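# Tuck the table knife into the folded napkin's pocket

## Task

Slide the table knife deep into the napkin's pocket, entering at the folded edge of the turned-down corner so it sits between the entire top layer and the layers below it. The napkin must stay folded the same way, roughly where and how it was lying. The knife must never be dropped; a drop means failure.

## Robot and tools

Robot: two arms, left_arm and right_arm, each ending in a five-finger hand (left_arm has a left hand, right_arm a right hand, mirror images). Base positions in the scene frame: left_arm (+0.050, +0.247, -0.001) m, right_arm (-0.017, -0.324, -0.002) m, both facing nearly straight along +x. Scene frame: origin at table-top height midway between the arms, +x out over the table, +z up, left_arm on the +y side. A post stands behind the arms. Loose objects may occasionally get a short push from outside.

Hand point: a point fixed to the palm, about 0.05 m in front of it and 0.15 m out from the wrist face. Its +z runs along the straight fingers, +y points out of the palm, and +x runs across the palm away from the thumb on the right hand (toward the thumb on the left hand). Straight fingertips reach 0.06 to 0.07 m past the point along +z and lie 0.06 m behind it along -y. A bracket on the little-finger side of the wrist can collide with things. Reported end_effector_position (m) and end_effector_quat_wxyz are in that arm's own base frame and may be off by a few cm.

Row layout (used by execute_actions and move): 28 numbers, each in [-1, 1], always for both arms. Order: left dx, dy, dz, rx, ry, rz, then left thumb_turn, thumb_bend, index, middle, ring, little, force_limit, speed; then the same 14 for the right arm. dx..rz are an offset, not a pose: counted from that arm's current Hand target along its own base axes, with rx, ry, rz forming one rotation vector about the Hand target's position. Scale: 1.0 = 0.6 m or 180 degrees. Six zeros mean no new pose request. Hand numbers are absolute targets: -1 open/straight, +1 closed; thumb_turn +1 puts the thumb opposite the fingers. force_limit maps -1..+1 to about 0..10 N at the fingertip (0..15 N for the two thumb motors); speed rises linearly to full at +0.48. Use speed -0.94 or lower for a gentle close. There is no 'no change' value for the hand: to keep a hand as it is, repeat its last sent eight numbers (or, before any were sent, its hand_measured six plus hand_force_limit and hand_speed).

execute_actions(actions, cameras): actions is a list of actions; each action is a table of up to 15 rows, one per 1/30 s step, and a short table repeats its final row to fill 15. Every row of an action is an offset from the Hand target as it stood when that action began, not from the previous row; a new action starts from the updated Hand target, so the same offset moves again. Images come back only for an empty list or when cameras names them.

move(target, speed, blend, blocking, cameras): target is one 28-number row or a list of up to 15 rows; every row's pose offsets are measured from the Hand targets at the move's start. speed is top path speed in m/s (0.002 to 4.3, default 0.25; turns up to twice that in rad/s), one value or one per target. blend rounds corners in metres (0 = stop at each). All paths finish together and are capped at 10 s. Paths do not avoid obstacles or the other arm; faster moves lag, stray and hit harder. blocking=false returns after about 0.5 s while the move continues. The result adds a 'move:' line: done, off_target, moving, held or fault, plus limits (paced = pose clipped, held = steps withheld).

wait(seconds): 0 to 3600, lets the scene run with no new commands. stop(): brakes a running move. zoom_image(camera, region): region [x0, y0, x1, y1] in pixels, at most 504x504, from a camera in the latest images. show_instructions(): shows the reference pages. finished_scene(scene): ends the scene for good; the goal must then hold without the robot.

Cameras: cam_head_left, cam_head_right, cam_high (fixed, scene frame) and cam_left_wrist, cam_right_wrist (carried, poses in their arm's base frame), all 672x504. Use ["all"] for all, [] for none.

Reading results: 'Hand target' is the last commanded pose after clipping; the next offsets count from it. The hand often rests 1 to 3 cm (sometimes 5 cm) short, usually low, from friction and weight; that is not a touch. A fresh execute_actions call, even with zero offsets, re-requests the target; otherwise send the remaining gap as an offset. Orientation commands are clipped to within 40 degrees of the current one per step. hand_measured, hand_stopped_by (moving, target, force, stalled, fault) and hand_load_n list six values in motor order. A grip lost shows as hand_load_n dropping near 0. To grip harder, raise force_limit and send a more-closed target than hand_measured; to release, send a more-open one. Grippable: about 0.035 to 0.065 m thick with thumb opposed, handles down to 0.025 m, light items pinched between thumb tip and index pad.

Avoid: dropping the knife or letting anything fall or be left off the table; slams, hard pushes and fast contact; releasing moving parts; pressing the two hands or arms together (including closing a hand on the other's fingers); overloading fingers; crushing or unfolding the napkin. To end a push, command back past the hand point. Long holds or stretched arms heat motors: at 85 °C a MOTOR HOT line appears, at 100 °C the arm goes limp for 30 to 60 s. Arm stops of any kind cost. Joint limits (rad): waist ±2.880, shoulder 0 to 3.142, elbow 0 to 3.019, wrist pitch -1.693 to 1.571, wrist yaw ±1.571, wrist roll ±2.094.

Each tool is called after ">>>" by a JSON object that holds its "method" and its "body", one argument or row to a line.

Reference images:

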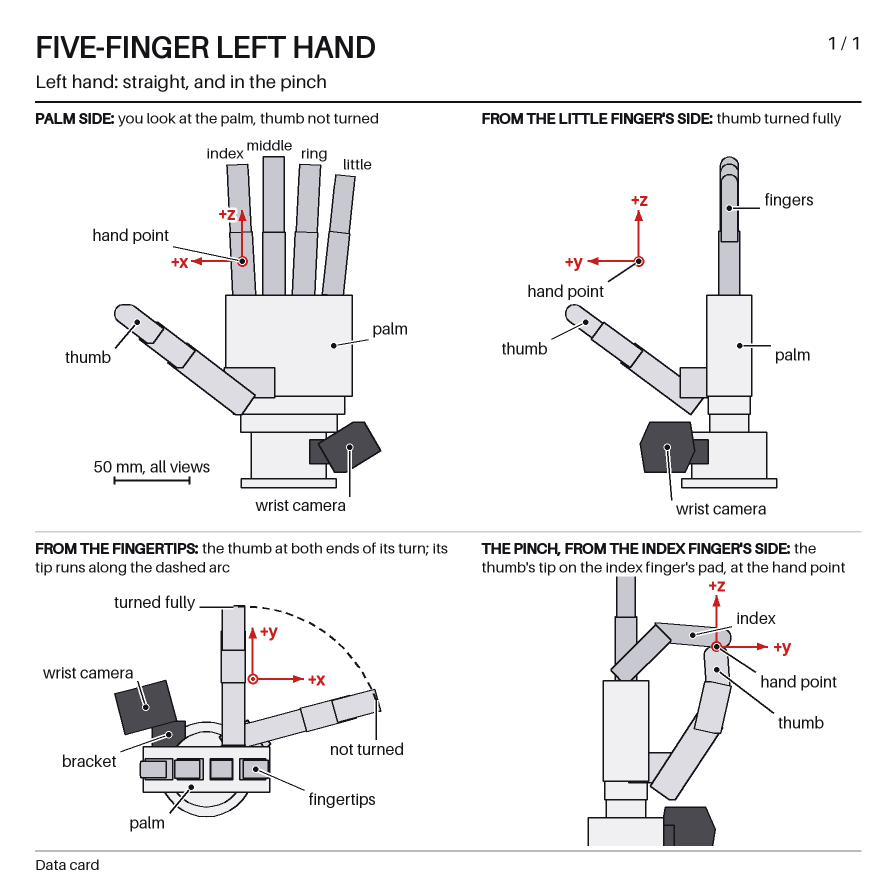

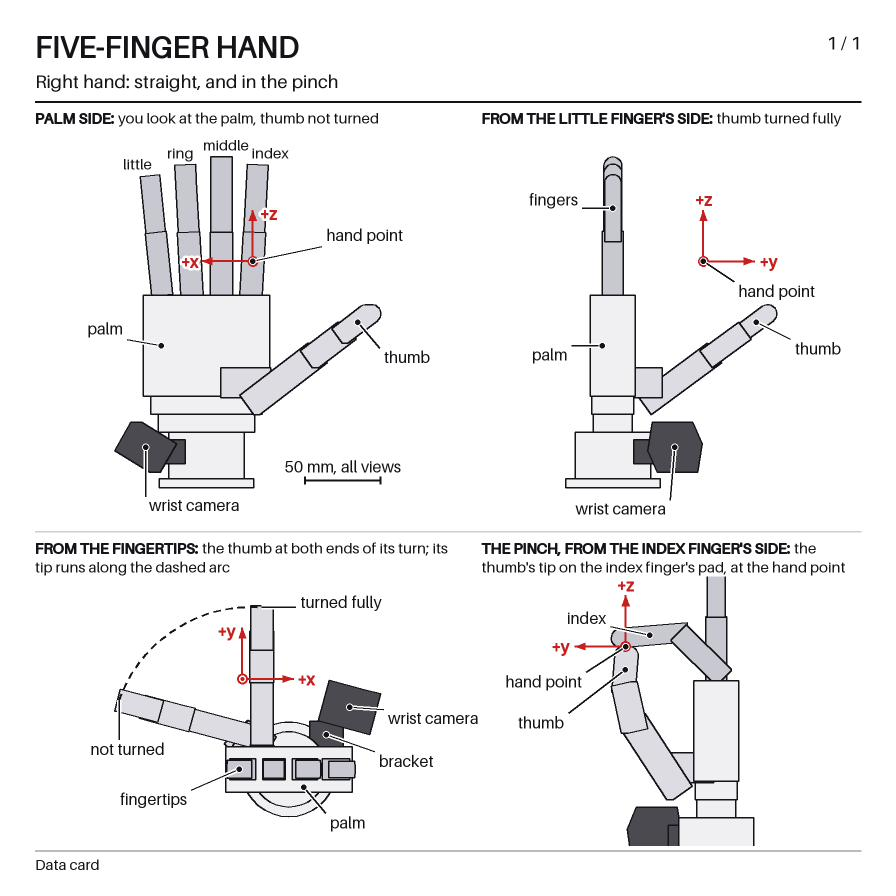

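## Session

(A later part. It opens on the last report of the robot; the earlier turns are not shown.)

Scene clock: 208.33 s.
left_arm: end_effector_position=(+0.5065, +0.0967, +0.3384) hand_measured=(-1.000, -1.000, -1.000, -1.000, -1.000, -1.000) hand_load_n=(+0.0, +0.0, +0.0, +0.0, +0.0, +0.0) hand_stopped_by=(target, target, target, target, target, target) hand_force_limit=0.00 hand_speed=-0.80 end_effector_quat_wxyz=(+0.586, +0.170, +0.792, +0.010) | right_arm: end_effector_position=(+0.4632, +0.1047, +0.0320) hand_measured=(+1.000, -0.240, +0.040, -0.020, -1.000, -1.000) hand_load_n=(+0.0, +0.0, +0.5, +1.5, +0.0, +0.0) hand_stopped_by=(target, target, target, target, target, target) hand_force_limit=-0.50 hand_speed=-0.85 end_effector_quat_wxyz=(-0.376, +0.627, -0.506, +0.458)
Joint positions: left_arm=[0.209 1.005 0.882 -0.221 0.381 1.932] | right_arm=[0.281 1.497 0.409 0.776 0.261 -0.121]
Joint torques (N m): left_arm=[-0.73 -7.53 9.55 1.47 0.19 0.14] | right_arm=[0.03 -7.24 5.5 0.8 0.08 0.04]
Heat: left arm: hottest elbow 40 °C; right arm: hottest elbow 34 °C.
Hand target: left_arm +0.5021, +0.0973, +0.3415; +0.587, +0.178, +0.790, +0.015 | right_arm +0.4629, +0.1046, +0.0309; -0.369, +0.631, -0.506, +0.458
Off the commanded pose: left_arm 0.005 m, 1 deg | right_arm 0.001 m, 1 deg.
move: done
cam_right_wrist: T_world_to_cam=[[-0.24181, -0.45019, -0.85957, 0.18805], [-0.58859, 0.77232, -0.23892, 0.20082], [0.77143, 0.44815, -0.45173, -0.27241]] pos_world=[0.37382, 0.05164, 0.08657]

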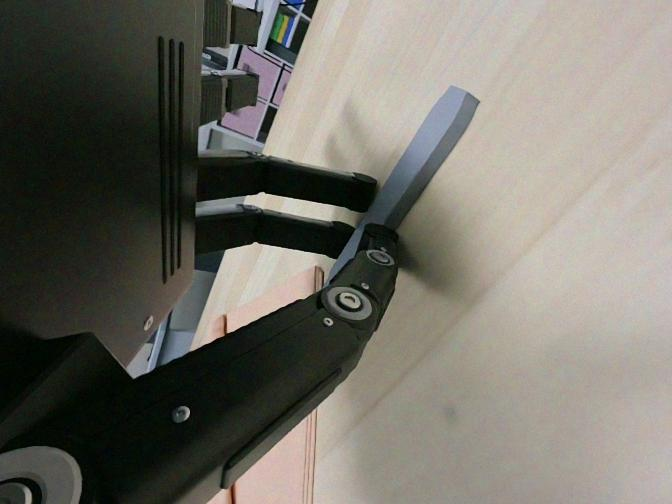

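>>> {"method": "move", "body": {
  "target": [0,0,0,0,0,0,-1,-1,-1,-1,-1,-1,0,-0.8,0.0,0.0,0.0,0,0,0,1,-0.24,0.1,0.04,-1,-1,-0.3,-0.85],
  "speed": 0.04,
  "cameras": ["cam_right_wrist"]
}}

>>> {"method": "zoom_image", "body": {
  "camera": "cam_right_wrist",
  "region": [290, 100, 480, 320]
}}

Scene clock: 209.50 s.
left_arm: end_effector_position=(+0.5065, +0.0967, +0.3384) hand_measured=(-1.000, -1.000, -1.000, -1.000, -1.000, -1.000) hand_load_n=(+0.0, +0.0, +0.0, +0.0, +0.0, +0.0) hand_stopped_by=(target, target, target, target, target, target) hand_force_limit=0.00 hand_speed=-0.80 end_effector_quat_wxyz=(+0.586, +0.170, +0.792, +0.010) | right_arm: end_effector_position=(+0.4632, +0.1047, +0.0320) hand_measured=(+1.000, -0.240, +0.100, +0.040, -1.000, -1.000) hand_load_n=(+0.0, +1.0, +1.5, +1.0, +0.0, +0.0) hand_stopped_by=(target, target, target, target, target, target) hand_force_limit=-0.30 hand_speed=-0.85 end_effector_quat_wxyz=(-0.376, +0.627, -0.506, +0.458)
Joint positions: left_arm=[0.209 1.005 0.882 -0.221 0.381 1.932] | right_arm=[0.281 1.497 0.409 0.776 0.261 -0.121]
Joint torques (N m): left_arm=[-0.79 -7.59 9.55 1.5 0.21 0.15] | right_arm=[0.32 -7.12 5.49 0.73 0.09 0.03]
Heat: left arm: hottest elbow 40 °C; right arm: hottest elbow 34 °C.
Hand target: left_arm +0.5021, +0.0973, +0.3415; +0.587, +0.178, +0.790, +0.015 | right_arm +0.4629, +0.1046, +0.0309; -0.369, +0.631, -0.506, +0.458
Off the commanded pose: left_arm 0.005 m, 1 deg | right_arm 0.001 m, 1 deg.
move: done
cam_right_wrist: T_world_to_cam=[[-0.24181, -0.45019, -0.85957, 0.18805], [-0.58859, 0.77232, -0.23892, 0.20082], [0.77143, 0.44815, -0.45173, -0.27241]] pos_world=[0.37382, 0.05164, 0.08657]

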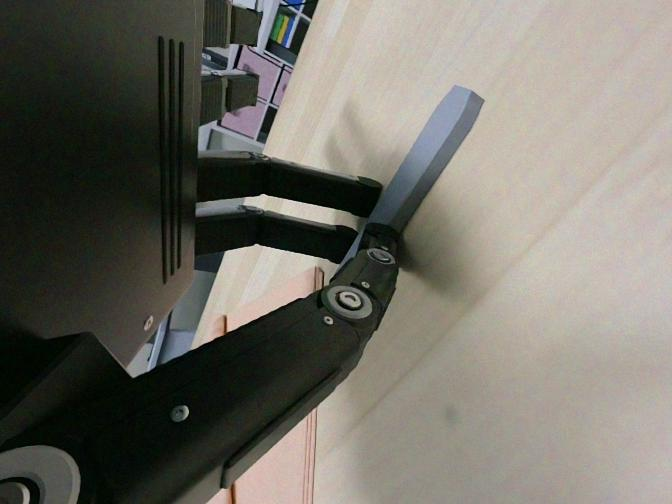

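Scaled by 2.291 from the camera's image (finer frame: 960x720).

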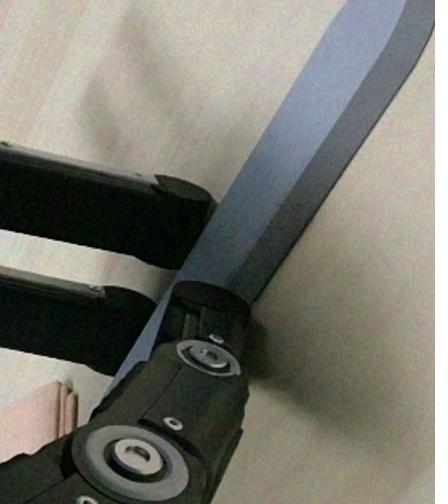

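>>> {"method": "move", "body": {
  "target": [0,0,0,0,0,0,-1,-1,-1,-1,-1,-1,0,-0.8,0.0,0.0,0.0,0,0,0,1,-0.24,0.2,0.14,-1,-1,-0.2,-0.85],
  "speed": 0.04,
  "cameras": ["cam_right_wrist"]
}}

>>> {"method": "zoom_image", "body": {
  "camera": "cam_right_wrist",
  "region": [290, 100, 480, 320]
}}

Scene clock: 210.50 s.
left_arm: end_effector_position=(+0.5065, +0.0967, +0.3384) hand_measured=(-1.000, -1.000, -1.000, -1.000, -1.000, -1.000) hand_load_n=(+0.0, +0.0, +0.0, +0.0, +0.5, +0.0) hand_stopped_by=(target, target, target, target, target, target) hand_force_limit=0.00 hand_speed=-0.80 end_effector_quat_wxyz=(+0.586, +0.170, +0.792, +0.010) | right_arm: end_effector_position=(+0.4633, +0.1040, +0.0323) hand_measured=(+1.000, -0.240, +0.152, +0.134, -1.000, -1.000) hand_load_n=(-1.0, +3.0, +3.0, +5.5, +0.0, +0.0) hand_stopped_by=(target, target, force, force, target, target) hand_force_limit=-0.20 hand_speed=-0.85 end_effector_quat_wxyz=(-0.376, +0.626, -0.506, +0.459)
Joint positions: left_arm=[0.209 1.005 0.882 -0.221 0.381 1.932] | right_arm=[0.28 1.495 0.409 0.774 0.261 -0.121]
Joint torques (N m): left_arm=[-0.85 -7.71 9.48 1.48 0.19 0.15] | right_arm=[0.26 -7.06 5.5 0.81 0.08 0.03]
Heat: left arm: hottest elbow 40 °C; right arm: hottest elbow 34 °C.
Hand target: left_arm +0.5021, +0.0973, +0.3415; +0.587, +0.178, +0.790, +0.015 | right_arm +0.4629, +0.1046, +0.0309; -0.369, +0.631, -0.506, +0.458
Off the commanded pose: left_arm 0.005 m, 1 deg | right_arm 0.002 m, 1 deg.
move: done
cam_right_wrist: T_world_to_cam=[[-0.24247, -0.44981, -0.85958, 0.18827], [-0.58745, 0.7732, -0.2389, 0.20089], [0.77209, 0.44704, -0.45171, -0.2722]] pos_world=[0.37382, 0.05105, 0.08687]

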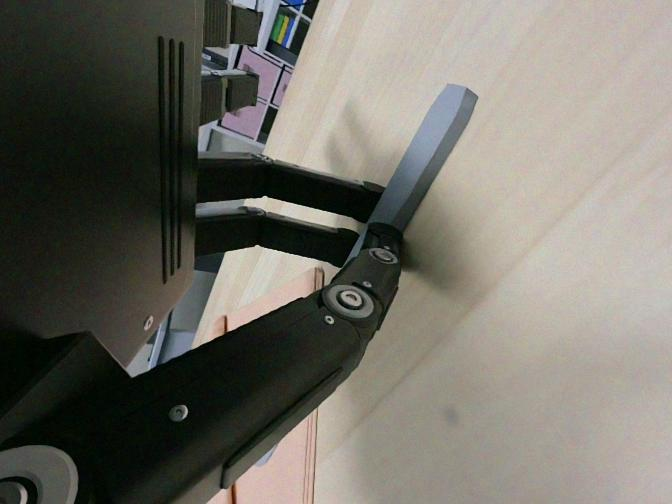

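Scaled by 2.291 from the camera's image (finer frame: 960x720).

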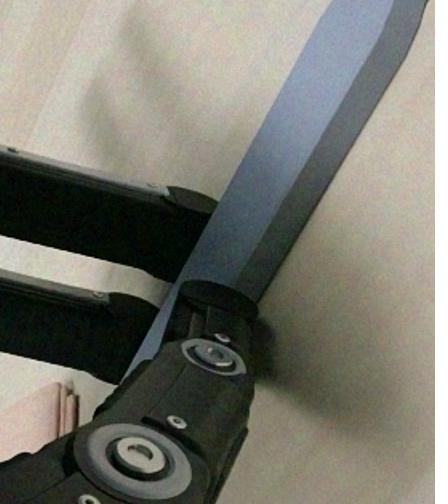

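>>> {"method": "zoom_image", "body": {
  "camera": "cam_right_wrist",
  "region": [200, 350, 400, 500]
}}

>>> {"method": "wait", "body": {
  "seconds": 0.1,
  "cameras": ["cam_head_left", "cam_head_right", "cam_high"]
}}

>>> {"method": "zoom_image", "body": {
  "camera": "cam_head_left",
  "region": [190, 150, 370, 285]
}}

>>> {"method": "zoom_image", "body": {
  "camera": "cam_head_right",
  "region": [200, 155, 360, 285]
}}

Scaled by 2.520 from the camera's image (finer frame: 960x720).

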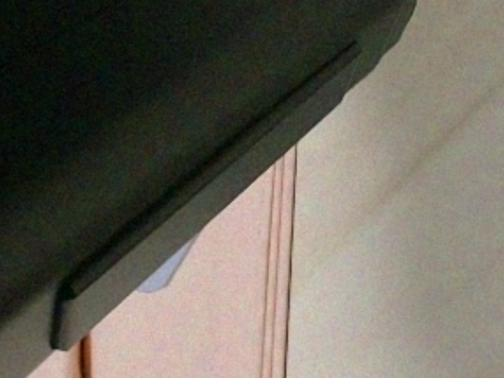

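Scene clock: 210.93 s.
left_arm: end_effector_position=(+0.5065, +0.0967, +0.3384) hand_measured=(-1.000, -1.000, -1.000, -1.000, -1.000, -1.000) hand_load_n=(+0.0, +0.0, +0.0, +0.5, +0.0, +0.0) hand_stopped_by=(target, target, target, target, target, target) hand_force_limit=0.00 hand_speed=-0.80 end_effector_quat_wxyz=(+0.586, +0.170, +0.792, +0.010) | right_arm: end_effector_position=(+0.4633, +0.1040, +0.0323) hand_measured=(+1.000, -0.240, +0.152, +0.134, -1.000, -1.000) hand_load_n=(-1.0, +3.0, +3.0, +5.0, +0.0, +0.0) hand_stopped_by=(target, target, force, force, target, target) hand_force_limit=-0.20 hand_speed=-0.85 end_effector_quat_wxyz=(-0.376, +0.626, -0.506, +0.459)
Joint positions: left_arm=[0.209 1.005 0.882 -0.221 0.381 1.932] | right_arm=[0.28 1.495 0.409 0.774 0.261 -0.121]
Joint torques (N m): left_arm=[-0.91 -7.71 9.54 1.5 0.2 0.16] | right_arm=[0.32 -7.24 5.48 0.84 0.09 0.03]
Heat: left arm: hottest elbow 40 °C; right arm: hottest elbow 34 °C.
Hand target: left_arm +0.5021, +0.0973, +0.3415; +0.587, +0.178, +0.790, +0.015 | right_arm +0.4629, +0.1046, +0.0309; -0.369, +0.631, -0.506, +0.458
Off the commanded pose: left_arm 0.005 m, 1 deg | right_arm 0.002 m, 1 deg.
wait: 0.10 s; at rest from the start

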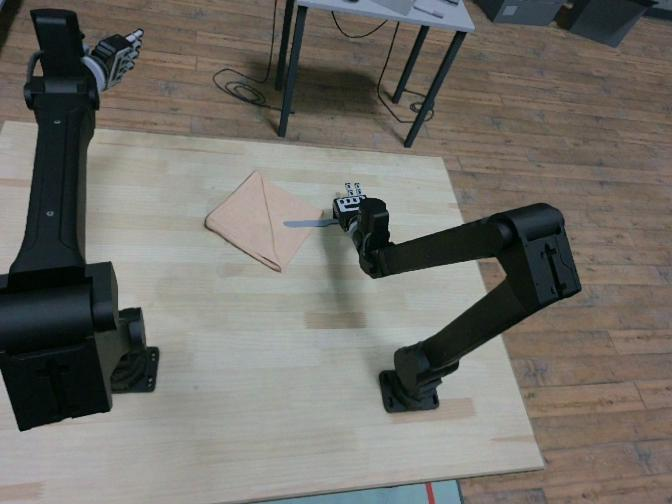

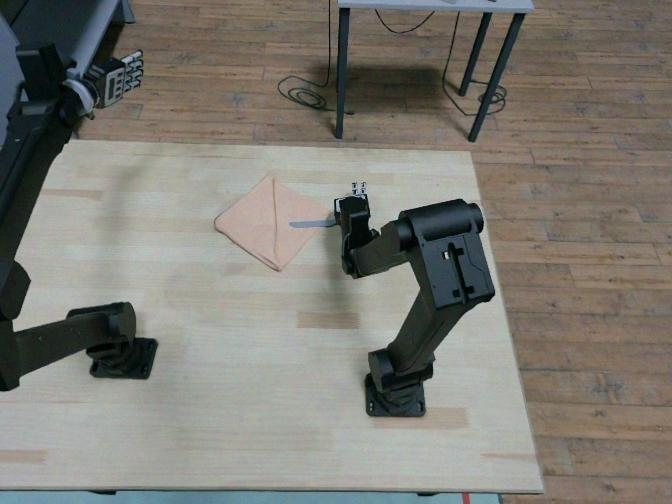

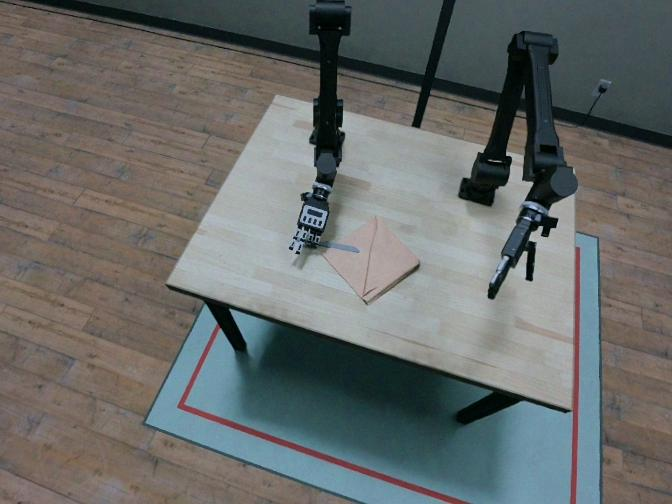

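Scaled by 2.800 from the camera's image (finer frame: 960x720).

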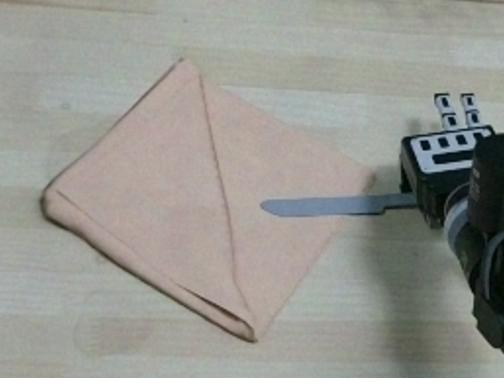

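Scaled by 3.150 from the camera's image (finer frame: 960x720).

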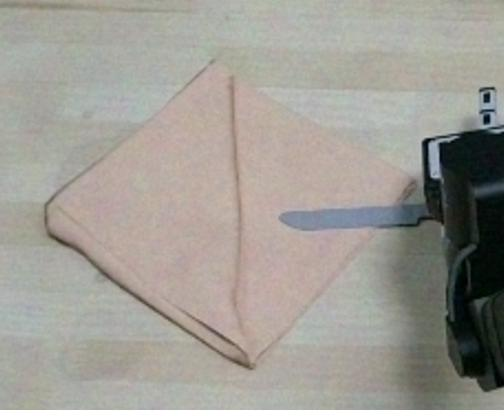

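>>> {"method": "move", "body": {
  "target": [0,0,0,0,0,0,-1,-1,-1,-1,-1,-1,0,-0.8,0.0,0.0,0.0,0,0,0,1,-0.24,0.24,0.14,-1,-1,0.0,-0.9],
  "speed": 0.04,
  "cameras": ["cam_right_wrist"]
}}

>>> {"method": "zoom_image", "body": {
  "camera": "cam_right_wrist",
  "region": [290, 50, 490, 280]
}}

Scene clock: 215.80 s.
left_arm: end_effector_position=(+0.5065, +0.0967, +0.3384) hand_measured=(-1.000, -1.000, -1.000, -1.000, -1.000, -1.000) hand_load_n=(+0.0, +0.0, +0.0, +0.0, +0.0, +0.0) hand_stopped_by=(target, target, target, target, target, target) hand_force_limit=0.00 hand_speed=-0.80 end_effector_quat_wxyz=(+0.586, +0.170, +0.792, +0.010) | right_arm: end_effector_position=(+0.4633, +0.1040, +0.0323) hand_measured=(+1.000, -0.242, +0.178, +0.134, -1.000, -1.000) hand_load_n=(-1.0, +3.5, +5.5, +4.0, +0.0, +0.0) hand_stopped_by=(target, target, force, force, target, target) hand_force_limit=0.00 hand_speed=-0.90 end_effector_quat_wxyz=(-0.376, +0.626, -0.506, +0.459)
Joint positions: left_arm=[0.209 1.005 0.882 -0.221 0.381 1.932] | right_arm=[0.28 1.495 0.409 0.774 0.261 -0.121]
Joint torques (N m): left_arm=[-0.91 -7.59 9.52 1.52 0.2 0.15] | right_arm=[0.26 -7.06 5.49 0.81 0.09 0.04]
Heat: left arm: hottest elbow 40 °C; right arm: hottest elbow 34 °C.
Hand target: left_arm +0.5021, +0.0973, +0.3415; +0.587, +0.178, +0.790, +0.015 | right_arm +0.4629, +0.1046, +0.0309; -0.369, +0.631, -0.506, +0.458
Off the commanded pose: left_arm 0.005 m, 1 deg | right_arm 0.002 m, 1 deg.
move: done
cam_right_wrist: T_world_to_cam=[[-0.24247, -0.44981, -0.85958, 0.18827], [-0.58745, 0.7732, -0.2389, 0.20089], [0.77209, 0.44704, -0.45171, -0.2722]] pos_world=[0.37382, 0.05105, 0.08687]

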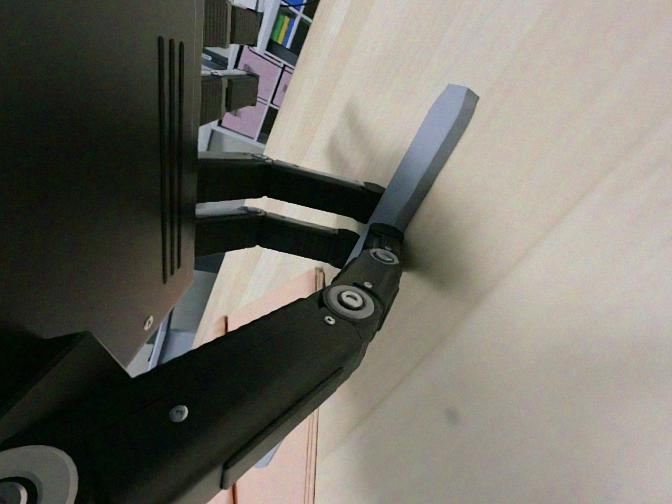

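Scaled by 2.191 from the camera's image (finer frame: 960x720).

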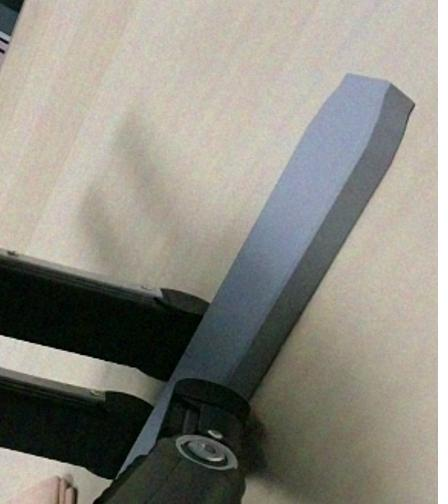

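>>> {"method": "zoom_image", "body": {
  "camera": "cam_right_wrist",
  "region": [220, 400, 340, 500]
}}

Scaled by 4.200 from the camera's image (finer frame: 960x720).

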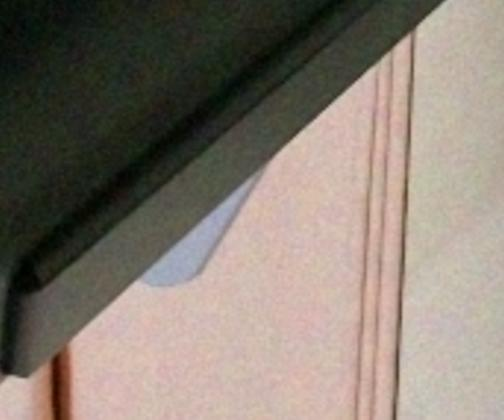

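>>> {"method": "move", "body": {
  "target": [0,0,0,0,0,0,-1,-1,-1,-1,-1,-1,0,-0.8,-0.0017,0.0333,-0.005,0.0,0.0,0.0,1,-0.24,0.24,0.14,-1,-1,0.0,-0.9],
  "speed": 0.04,
  "cameras": ["cam_right_wrist", "cam_head_left", "cam_head_right"]
}}

>>> {"method": "zoom_image", "body": {
  "camera": "cam_head_left",
  "region": [190, 150, 370, 285]
}}

>>> {"method": "zoom_image", "body": {
  "camera": "cam_right_wrist",
  "region": [200, 50, 520, 500]
}}

Scene clock: 218.53 s.
left_arm: end_effector_position=(+0.5065, +0.0967, +0.3384) hand_measured=(-1.000, -1.000, -1.000, -1.000, -1.000, -1.000) hand_load_n=(+0.0, +0.0, +0.0, +0.0, +0.0, +0.0) hand_stopped_by=(target, target, target, target, target, target) hand_force_limit=0.00 hand_speed=-0.80 end_effector_quat_wxyz=(+0.586, +0.170, +0.792, +0.010) | right_arm: end_effector_position=(+0.4608, +0.1087, +0.0330) hand_measured=(+1.000, -0.240, +0.178, +0.134, -1.000, -1.000) hand_load_n=(-1.0, +0.5, +3.0, +3.0, +0.0, +0.0) hand_stopped_by=(target, target, force, force, target, target) hand_force_limit=0.00 hand_speed=-0.90 end_effector_quat_wxyz=(-0.363, +0.622, -0.508, +0.472)
Joint positions: left_arm=[0.209 1.005 0.882 -0.221 0.381 1.932] | right_arm=[0.321 1.495 0.409 0.774 0.334 -0.124]
Joint torques (N m): left_arm=[-0.85 -7.65 9.55 1.51 0.21 0.16] | right_arm=[0.85 -5.54 6.57 0.87 -0.04 0.17]
Heat: left arm: hottest elbow 40 °C; right arm: hottest wrist yaw 34 °C.
Hand target: left_arm +0.5021, +0.0973, +0.3415; +0.587, +0.178, +0.790, +0.015 | right_arm +0.4619, +0.1246, +0.0279; -0.369, +0.631, -0.506, +0.458
Off the commanded pose: left_arm 0.005 m, 1 deg | right_arm 0.017 m, 2 deg.
move: off_target (right_arm)
cam_right_wrist: T_world_to_cam=[[-0.24943, -0.46399, -0.85, 0.19491], [-0.56417, 0.78303, -0.26188, 0.18494], [0.78709, 0.41422, -0.45708, -0.2752]] pos_world=[0.36956, 0.05962, 0.08832]
Images, in order (width x height): cam_head_left 672x504, cam_head_right 672x504, cam_right_wrist 672x504.

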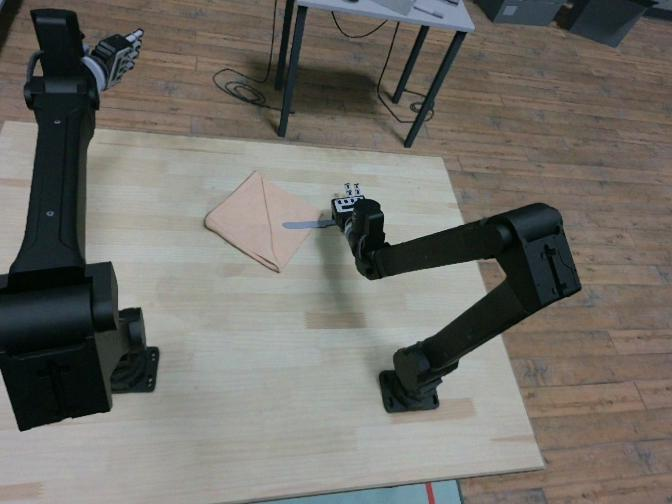

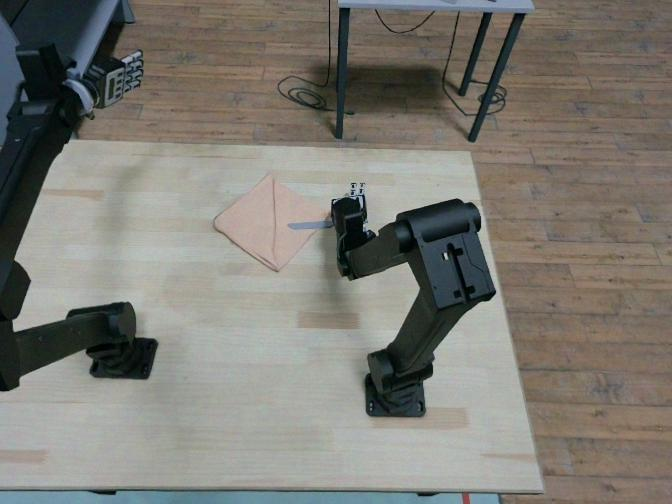

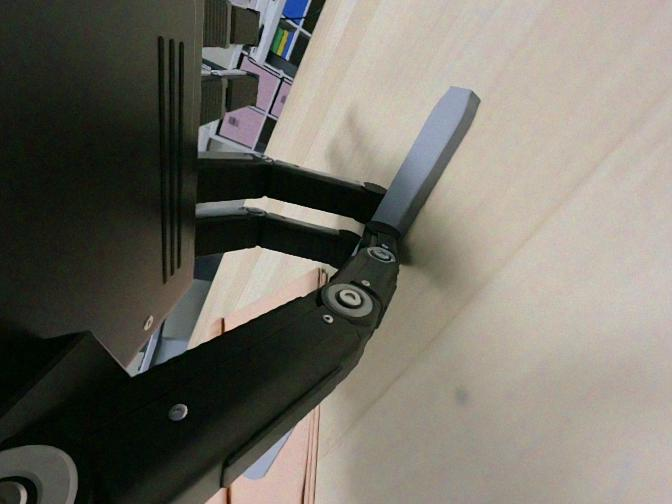

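Scaled by 2.800 from the camera's image (finer frame: 960x720).

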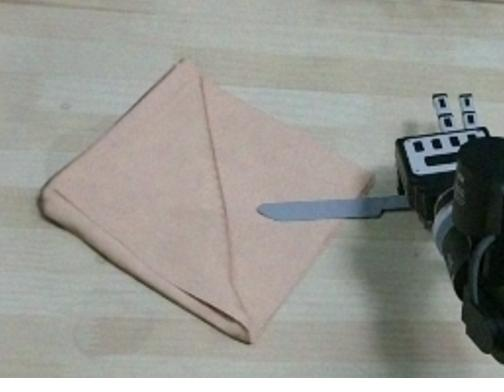

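Scaled by 1.120 from the camera's image (finer frame: 960x720).

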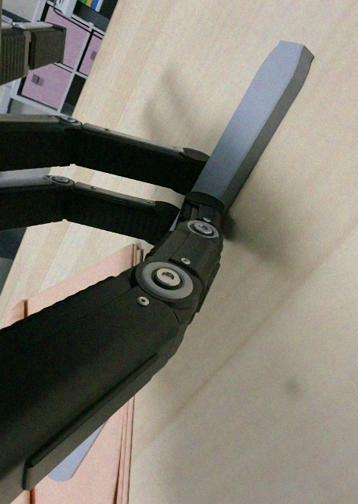

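>>> {"method": "move", "body": {
  "target": [
    [0,0,0,0,0,0,-1,-1,-1,-1,-1,-1,0,-0.8,0.004,-0.015,0.024,0.0,-0.0065,-0.0045,1,-0.24,0.24,0.14,-1,-1,0.0,-0.9],
    [0,0,0,0,0,0,-1,-1,-1,-1,-1,-1,0,-0.8,0.0083,-0.02,0.0483,0.0,-0.013,-0.009,1,-0.24,0.24,0.14,-1,-1,0.0,-0.9]
  ],
  "speed": 0.05,
  "blend": [0.01, 0],
  "cameras": ["cam_right_wrist", "cam_head_left", "cam_head_right"]
}}

>>> {"method": "zoom_image", "body": {
  "camera": "cam_head_left",
  "region": [190, 150, 370, 285]
}}

>>> {"method": "zoom_image", "body": {
  "camera": "cam_right_wrist",
  "region": [200, 50, 520, 500]
}}

Scene clock: 221.67 s.
left_arm: end_effector_position=(+0.5065, +0.0967, +0.3384) hand_measured=(-1.000, -1.000, -1.000, -1.000, -1.000, -1.000) hand_load_n=(+0.0, +0.0, +0.0, +0.0, +0.0, +0.0) hand_stopped_by=(target, target, target, target, target, target) hand_force_limit=0.00 hand_speed=-0.80 end_effector_quat_wxyz=(+0.586, +0.170, +0.792, +0.010) | right_arm: end_effector_position=(+0.4577, +0.1097, +0.0426) hand_measured=(+1.000, -0.240, +0.178, +0.134, -1.000, -1.000) hand_load_n=(+0.0, +0.0, +0.0, +0.0, +0.5, +0.0) hand_stopped_by=(target, target, force, force, target, target) hand_force_limit=0.00 hand_speed=-0.90 end_effector_quat_wxyz=(-0.366, +0.623, -0.509, +0.467)
Joint positions: left_arm=[0.209 1.005 0.882 -0.221 0.381 1.932] | right_arm=[0.321 1.446 0.409 0.72 0.327 -0.117]
Joint torques (N m): left_arm=[-0.73 -7.71 9.57 1.51 0.2 0.15] | right_arm=[-0.56 -7.71 7.34 1.42 0.18 0.08]
Heat: left arm: hottest elbow 40 °C; right arm: hottest wrist yaw 34 °C.
Hand target: left_arm +0.5021, +0.0973, +0.3415; +0.587, +0.178, +0.790, +0.015 | right_arm +0.4669, +0.1126, +0.0569; -0.373, +0.614, -0.507, +0.476
Off the commanded pose: left_arm 0.005 m, 1 deg | right_arm 0.017 m, 2 deg.
move: off_target (right_arm); blend cut to 0.0076 m at target 1
cam_right_wrist: T_world_to_cam=[[-0.25137, -0.45834, -0.85249, 0.20301], [-0.56934, 0.7823, -0.25272, 0.18694], [0.78273, 0.42183, -0.4576, -0.26764]] pos_world=[0.36696, 0.0597, 0.09784]
Images, in order (width x height): cam_head_left 672x504, cam_head_right 672x504, cam_right_wrist 672x504.

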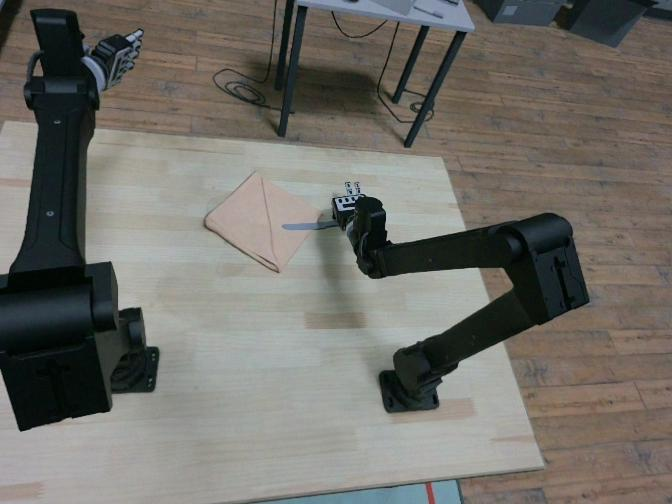

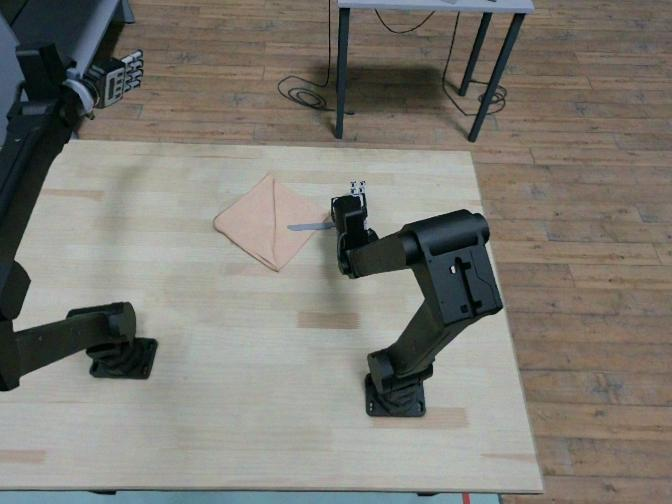

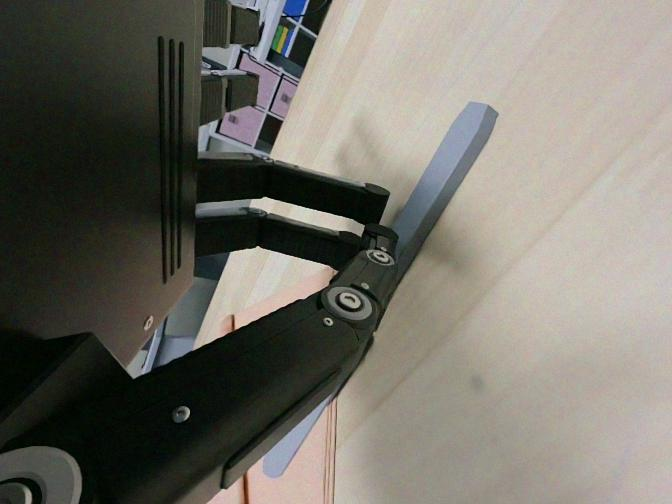

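Scaled by 2.800 from the camera's image (finer frame: 960x720).

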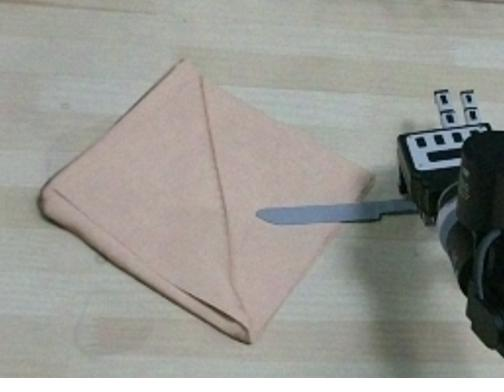

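Scaled by 1.120 from the camera's image (finer frame: 960x720).

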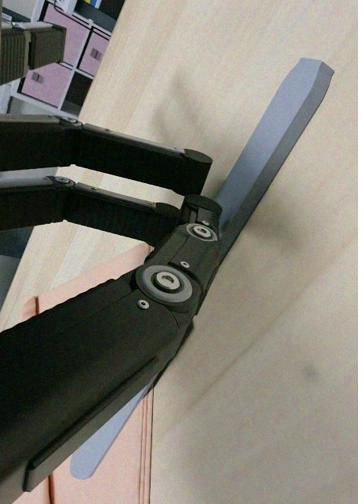

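>>> {"method": "move", "body": {
  "target": [0,0,0,0,0,0,-1,-1,-1,-1,-1,-1,0,-0.8,0,0,0,0,0,0,1,-0.26,-0.14,-0.08,-1,-1,-0.5,-0.6],
  "speed": 0.05,
  "cameras": ["cam_right_wrist"]
}}

>>> {"method": "zoom_image", "body": {
  "camera": "cam_right_wrist",
  "region": [300, 80, 520, 320]
}}

>>> {"method": "zoom_image", "body": {
  "camera": "cam_right_wrist",
  "region": [200, 320, 400, 500]
}}

Scene clock: 226.33 s.
left_arm: end_effector_position=(+0.5065, +0.0967, +0.3384) hand_measured=(-1.000, -1.000, -1.000, -1.000, -1.000, -1.000) hand_load_n=(-0.5, +0.0, +0.0, +0.0, +0.0, +0.0) hand_stopped_by=(target, target, target, target, target, target) hand_force_limit=0.00 hand_speed=-0.80 end_effector_quat_wxyz=(+0.586, +0.170, +0.792, +0.010) | right_arm: end_effector_position=(+0.4577, +0.1097, +0.0426) hand_measured=(+1.000, -0.260, -0.140, -0.080, -1.000, -1.000) hand_load_n=(+0.0, +0.0, +0.0, +0.0, -0.5, +0.0) hand_stopped_by=(target, target, target, target, target, target) hand_force_limit=-0.50 hand_speed=-0.60 end_effector_quat_wxyz=(-0.366, +0.623, -0.509, +0.467)
Joint positions: left_arm=[0.209 1.005 0.882 -0.221 0.381 1.932] | right_arm=[0.321 1.446 0.409 0.72 0.327 -0.117]
Joint torques (N m): left_arm=[-0.85 -7.65 9.58 1.54 0.19 0.16] | right_arm=[-0.56 -7.71 7.27 1.37 0.19 0.08]
Heat: left arm: hottest elbow 40 °C; right arm: hottest wrist yaw 34 °C.
Hand target: left_arm +0.5021, +0.0973, +0.3415; +0.587, +0.178, +0.790, +0.015 | right_arm +0.4669, +0.1126, +0.0569; -0.373, +0.614, -0.507, +0.476
Off the commanded pose: left_arm 0.005 m, 1 deg | right_arm 0.017 m, 2 deg.
move: done
cam_right_wrist: T_world_to_cam=[[-0.25137, -0.45834, -0.85249, 0.20301], [-0.56934, 0.7823, -0.25272, 0.18694], [0.78273, 0.42183, -0.4576, -0.26764]] pos_world=[0.36696, 0.0597, 0.09784]

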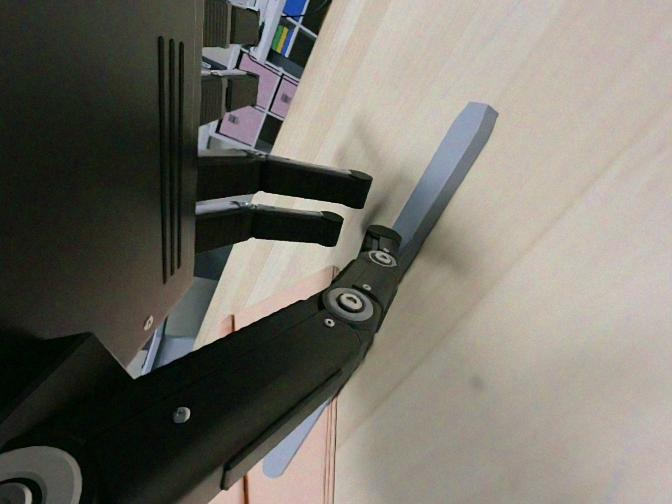

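Scaled by 2.100 from the camera's image (finer frame: 960x720).

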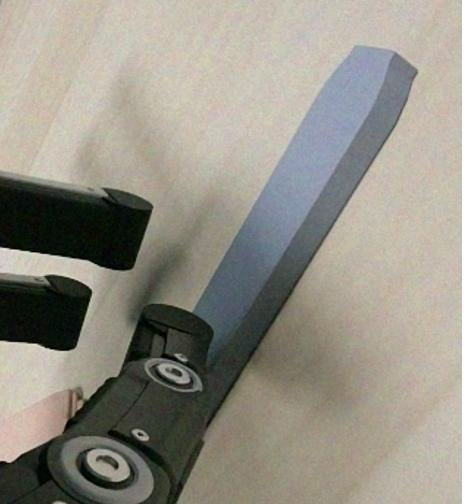

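Scaled by 2.520 from the camera's image (finer frame: 960x720).

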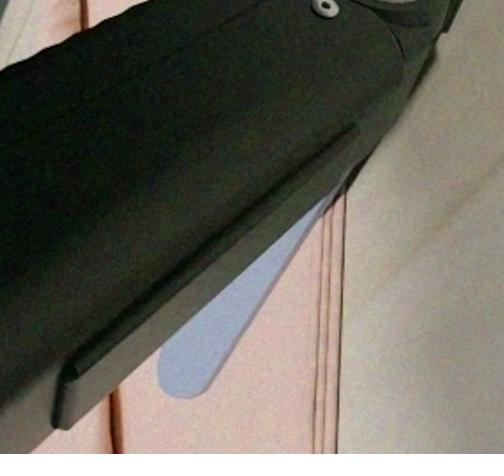

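>>> {"method": "move", "body": {
  "target": [0,0,0,0,0,0,-1,-1,-1,-1,-1,-1,0,-0.8,-0.0133,0.0055,0.025,-0.0011,0.0101,0.0564,1,-0.26,-0.14,-0.08,-1,-1,-0.5,-0.6],
  "speed": 0.08,
  "cameras": ["cam_right_wrist"]
}}

Scene clock: 234.47 s.
left_arm: end_effector_position=(+0.5065, +0.0967, +0.3384) hand_measured=(-1.000, -1.000, -1.000, -1.000, -1.000, -1.000) hand_load_n=(+0.0, +0.0, +0.0, +0.0, +0.0, +0.0) hand_stopped_by=(target, target, target, target, target, target) hand_force_limit=0.00 hand_speed=-0.80 end_effector_quat_wxyz=(+0.586, +0.170, +0.792, +0.010) | right_arm: end_effector_position=(+0.4476, +0.1177, +0.0557) hand_measured=(+1.000, -0.260, -0.140, -0.080, -1.000, -1.000) hand_load_n=(+0.0, +0.0, +0.0, +0.0, +0.0, +0.0) hand_stopped_by=(target, target, target, target, target, target) hand_force_limit=-0.50 hand_speed=-0.60 end_effector_quat_wxyz=(-0.400, +0.672, -0.462, +0.419)
Joint positions: left_arm=[0.209 1.005 0.882 -0.221 0.381 1.932] | right_arm=[0.252 1.351 0.409 0.605 0.087 -0.176]
Joint torques (N m): left_arm=[-0.85 -7.65 9.51 1.5 0.19 0.15] | right_arm=[-1.61 -7.12 8.25 1.37 -0.16 -0.03]
Motor temperatures (°C): left_arm=[30 33 41 31 29 28] | right_arm=[31 33 33 31 34 31]
Heat: left arm: hottest elbow 41 °C; right arm: hottest wrist yaw 34 °C.
Hand target: left_arm +0.5021, +0.0973, +0.3415; +0.587, +0.178, +0.790, +0.015 | right_arm +0.4589, +0.1159, +0.0719; -0.405, +0.665, -0.456, +0.432
Off the commanded pose: left_arm 0.005 m, 1 deg | right_arm 0.020 m, 2 deg.
move: off_target (right_arm)
cam_right_wrist: T_world_to_cam=[[-0.19903, -0.48848, -0.84957, 0.19528], [-0.70672, 0.67213, -0.22089, 0.25091], [0.67892, 0.55644, -0.47899, -0.2253]] pos_world=[0.36915, 0.05211, 0.11341]

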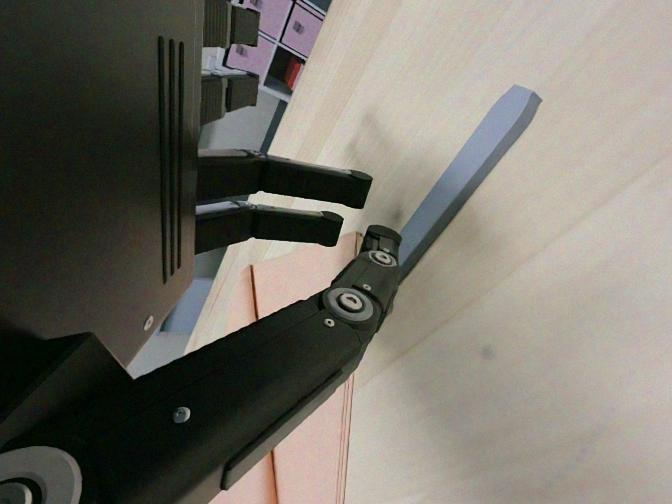

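>>> {"method": "zoom_image", "body": {
  "camera": "cam_right_wrist",
  "region": [360, 60, 580, 300]
}}

Scaled by 2.100 from the camera's image (finer frame: 960x720).

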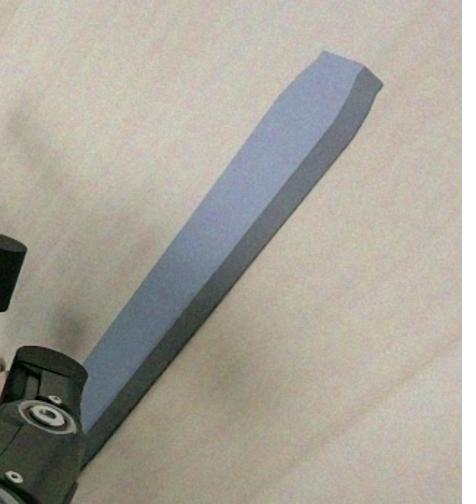

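>>> {"method": "move", "body": {
  "target": [0,0,0,0,0,0,-1,-1,-1,-1,-1,-1,0,-0.8,0.0052,-0.0085,-0.0333,0,0,0,1,-0.26,-0.14,-0.08,-1,-1,-0.5,-0.6],
  "speed": 0.06,
  "cameras": ["cam_right_wrist"]
}}

>>> {"method": "zoom_image", "body": {
  "camera": "cam_right_wrist",
  "region": [300, 40, 540, 300]
}}

Scene clock: 236.77 s.
left_arm: end_effector_position=(+0.5065, +0.0967, +0.3384) hand_measured=(-1.000, -1.000, -1.000, -1.000, -1.000, -1.000) hand_load_n=(+0.0, +0.0, +0.0, +0.0, +0.0, +0.0) hand_stopped_by=(target, target, target, target, target, target) hand_force_limit=0.00 hand_speed=-0.80 end_effector_quat_wxyz=(+0.586, +0.170, +0.792, +0.010) | right_arm: end_effector_position=(+0.4517, +0.1129, +0.0405) hand_measured=(+1.000, -0.260, -0.140, -0.080, -1.000, -1.000) hand_load_n=(+0.0, +0.0, +0.0, +0.5, +0.0, +0.0) hand_stopped_by=(target, target, target, target, target, target) hand_force_limit=-0.50 hand_speed=-0.60 end_effector_quat_wxyz=(-0.397, +0.674, -0.463, +0.416)
Joint positions: left_arm=[0.209 1.005 0.882 -0.221 0.381 1.932] | right_arm=[0.234 1.412 0.409 0.658 0.07 -0.183]
Joint torques (N m): left_arm=[-0.73 -7.77 9.55 1.52 0.19 0.15] | right_arm=[-1.38 -6.24 6.65 3.14 -0.18 -0.02]
Heat: left arm: hottest elbow 41 °C; right arm: hottest wrist yaw 34 °C.
Hand target: left_arm +0.5021, +0.0973, +0.3415; +0.587, +0.178, +0.790, +0.015 | right_arm +0.4620, +0.1108, +0.0519; -0.405, +0.665, -0.456, +0.432
Off the commanded pose: left_arm 0.005 m, 1 deg | right_arm 0.016 m, 2 deg.
move: off_target (right_arm)
cam_right_wrist: T_world_to_cam=[[-0.20721, -0.49048, -0.84646, 0.18475], [-0.70849, 0.67189, -0.21589, 0.25431], [0.67462, 0.55497, -0.48672, -0.23023]] pos_world=[0.37377, 0.04752, 0.09922]

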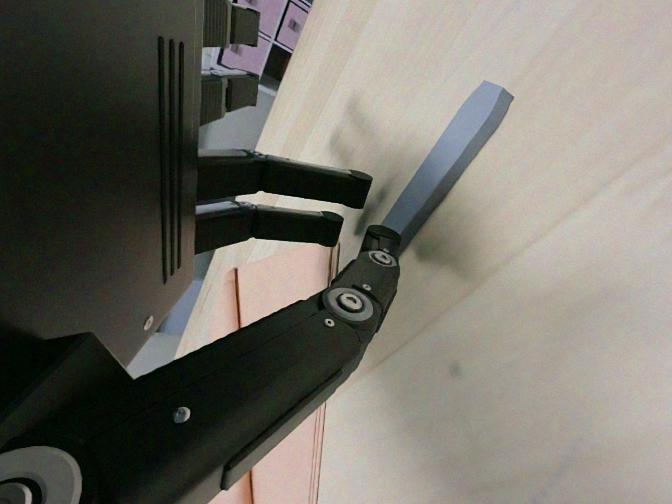

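Scaled by 1.938 from the camera's image (finer frame: 960x720).

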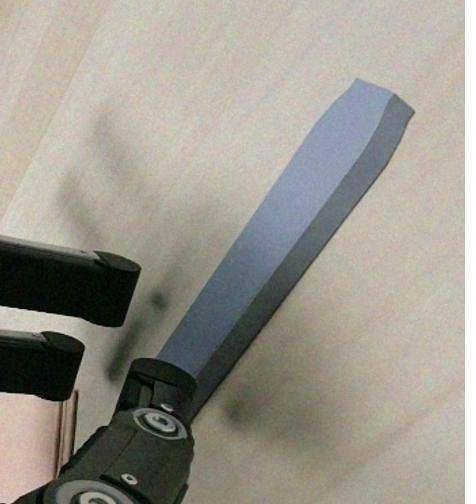

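>>> {"method": "move", "body": {
  "target": [0,0,0,0,0,0,-1,-1,-1,-1,-1,-1,0,-0.8,0.0,0.0,-0.0267,0,0,0,1,-0.26,-0.14,-0.08,-1,-1,-0.5,-0.6],
  "speed": 0.06,
  "cameras": ["cam_right_wrist"]
}}

>>> {"method": "zoom_image", "body": {
  "camera": "cam_right_wrist",
  "region": [300, 40, 540, 300]
}}

Scene clock: 237.93 s.
left_arm: end_effector_position=(+0.5065, +0.0967, +0.3384) hand_measured=(-1.000, -1.000, -1.000, -1.000, -1.000, -1.000) hand_load_n=(+0.0, +0.0, +0.0, -0.5, +0.0, +0.0) hand_stopped_by=(target, target, target, target, target, target) hand_force_limit=0.00 hand_speed=-0.80 end_effector_quat_wxyz=(+0.586, +0.170, +0.792, +0.010) | right_arm: end_effector_position=(+0.4572, +0.1142, +0.0327) hand_measured=(+1.000, -0.260, -0.140, -0.080, -1.000, -1.000) hand_load_n=(+0.0, +0.0, +0.0, +0.0, +0.0, +0.0) hand_stopped_by=(target, target, target, target, target, target) hand_force_limit=-0.50 hand_speed=-0.60 end_effector_quat_wxyz=(-0.403, +0.669, -0.460, +0.422)
Joint positions: left_arm=[0.209 1.005 0.882 -0.221 0.381 1.932] | right_arm=[0.234 1.469 0.407 0.736 0.07 -0.183]
Joint torques (N m): left_arm=[-0.73 -7.59 9.48 1.52 0.19 0.15] | right_arm=[-1.38 -6.18 5.42 3.08 -0.18 -0.03]
Heat: left arm: hottest elbow 41 °C; right arm: hottest wrist yaw 34 °C.
Hand target: left_arm +0.5021, +0.0973, +0.3415; +0.587, +0.178, +0.790, +0.015 | right_arm +0.4620, +0.1108, +0.0359; -0.405, +0.665, -0.456, +0.432
Off the commanded pose: left_arm 0.005 m, 1 deg | right_arm 0.007 m, 1 deg.
move: done
cam_right_wrist: T_world_to_cam=[[-0.19073, -0.48649, -0.85261, 0.17212], [-0.70418, 0.67295, -0.22644, 0.25392], [0.68393, 0.5572, -0.47093, -0.24345]] pos_world=[0.37814, 0.04851, 0.0896]

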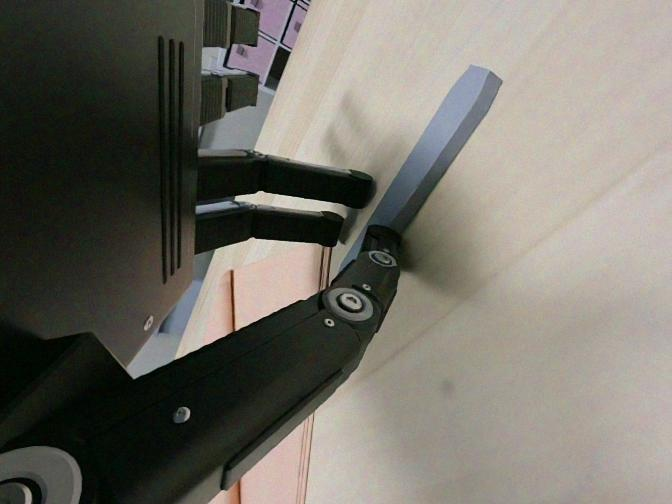

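Scaled by 1.938 from the camera's image (finer frame: 960x720).

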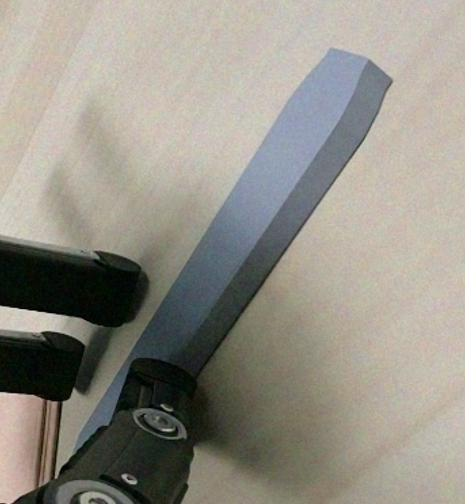

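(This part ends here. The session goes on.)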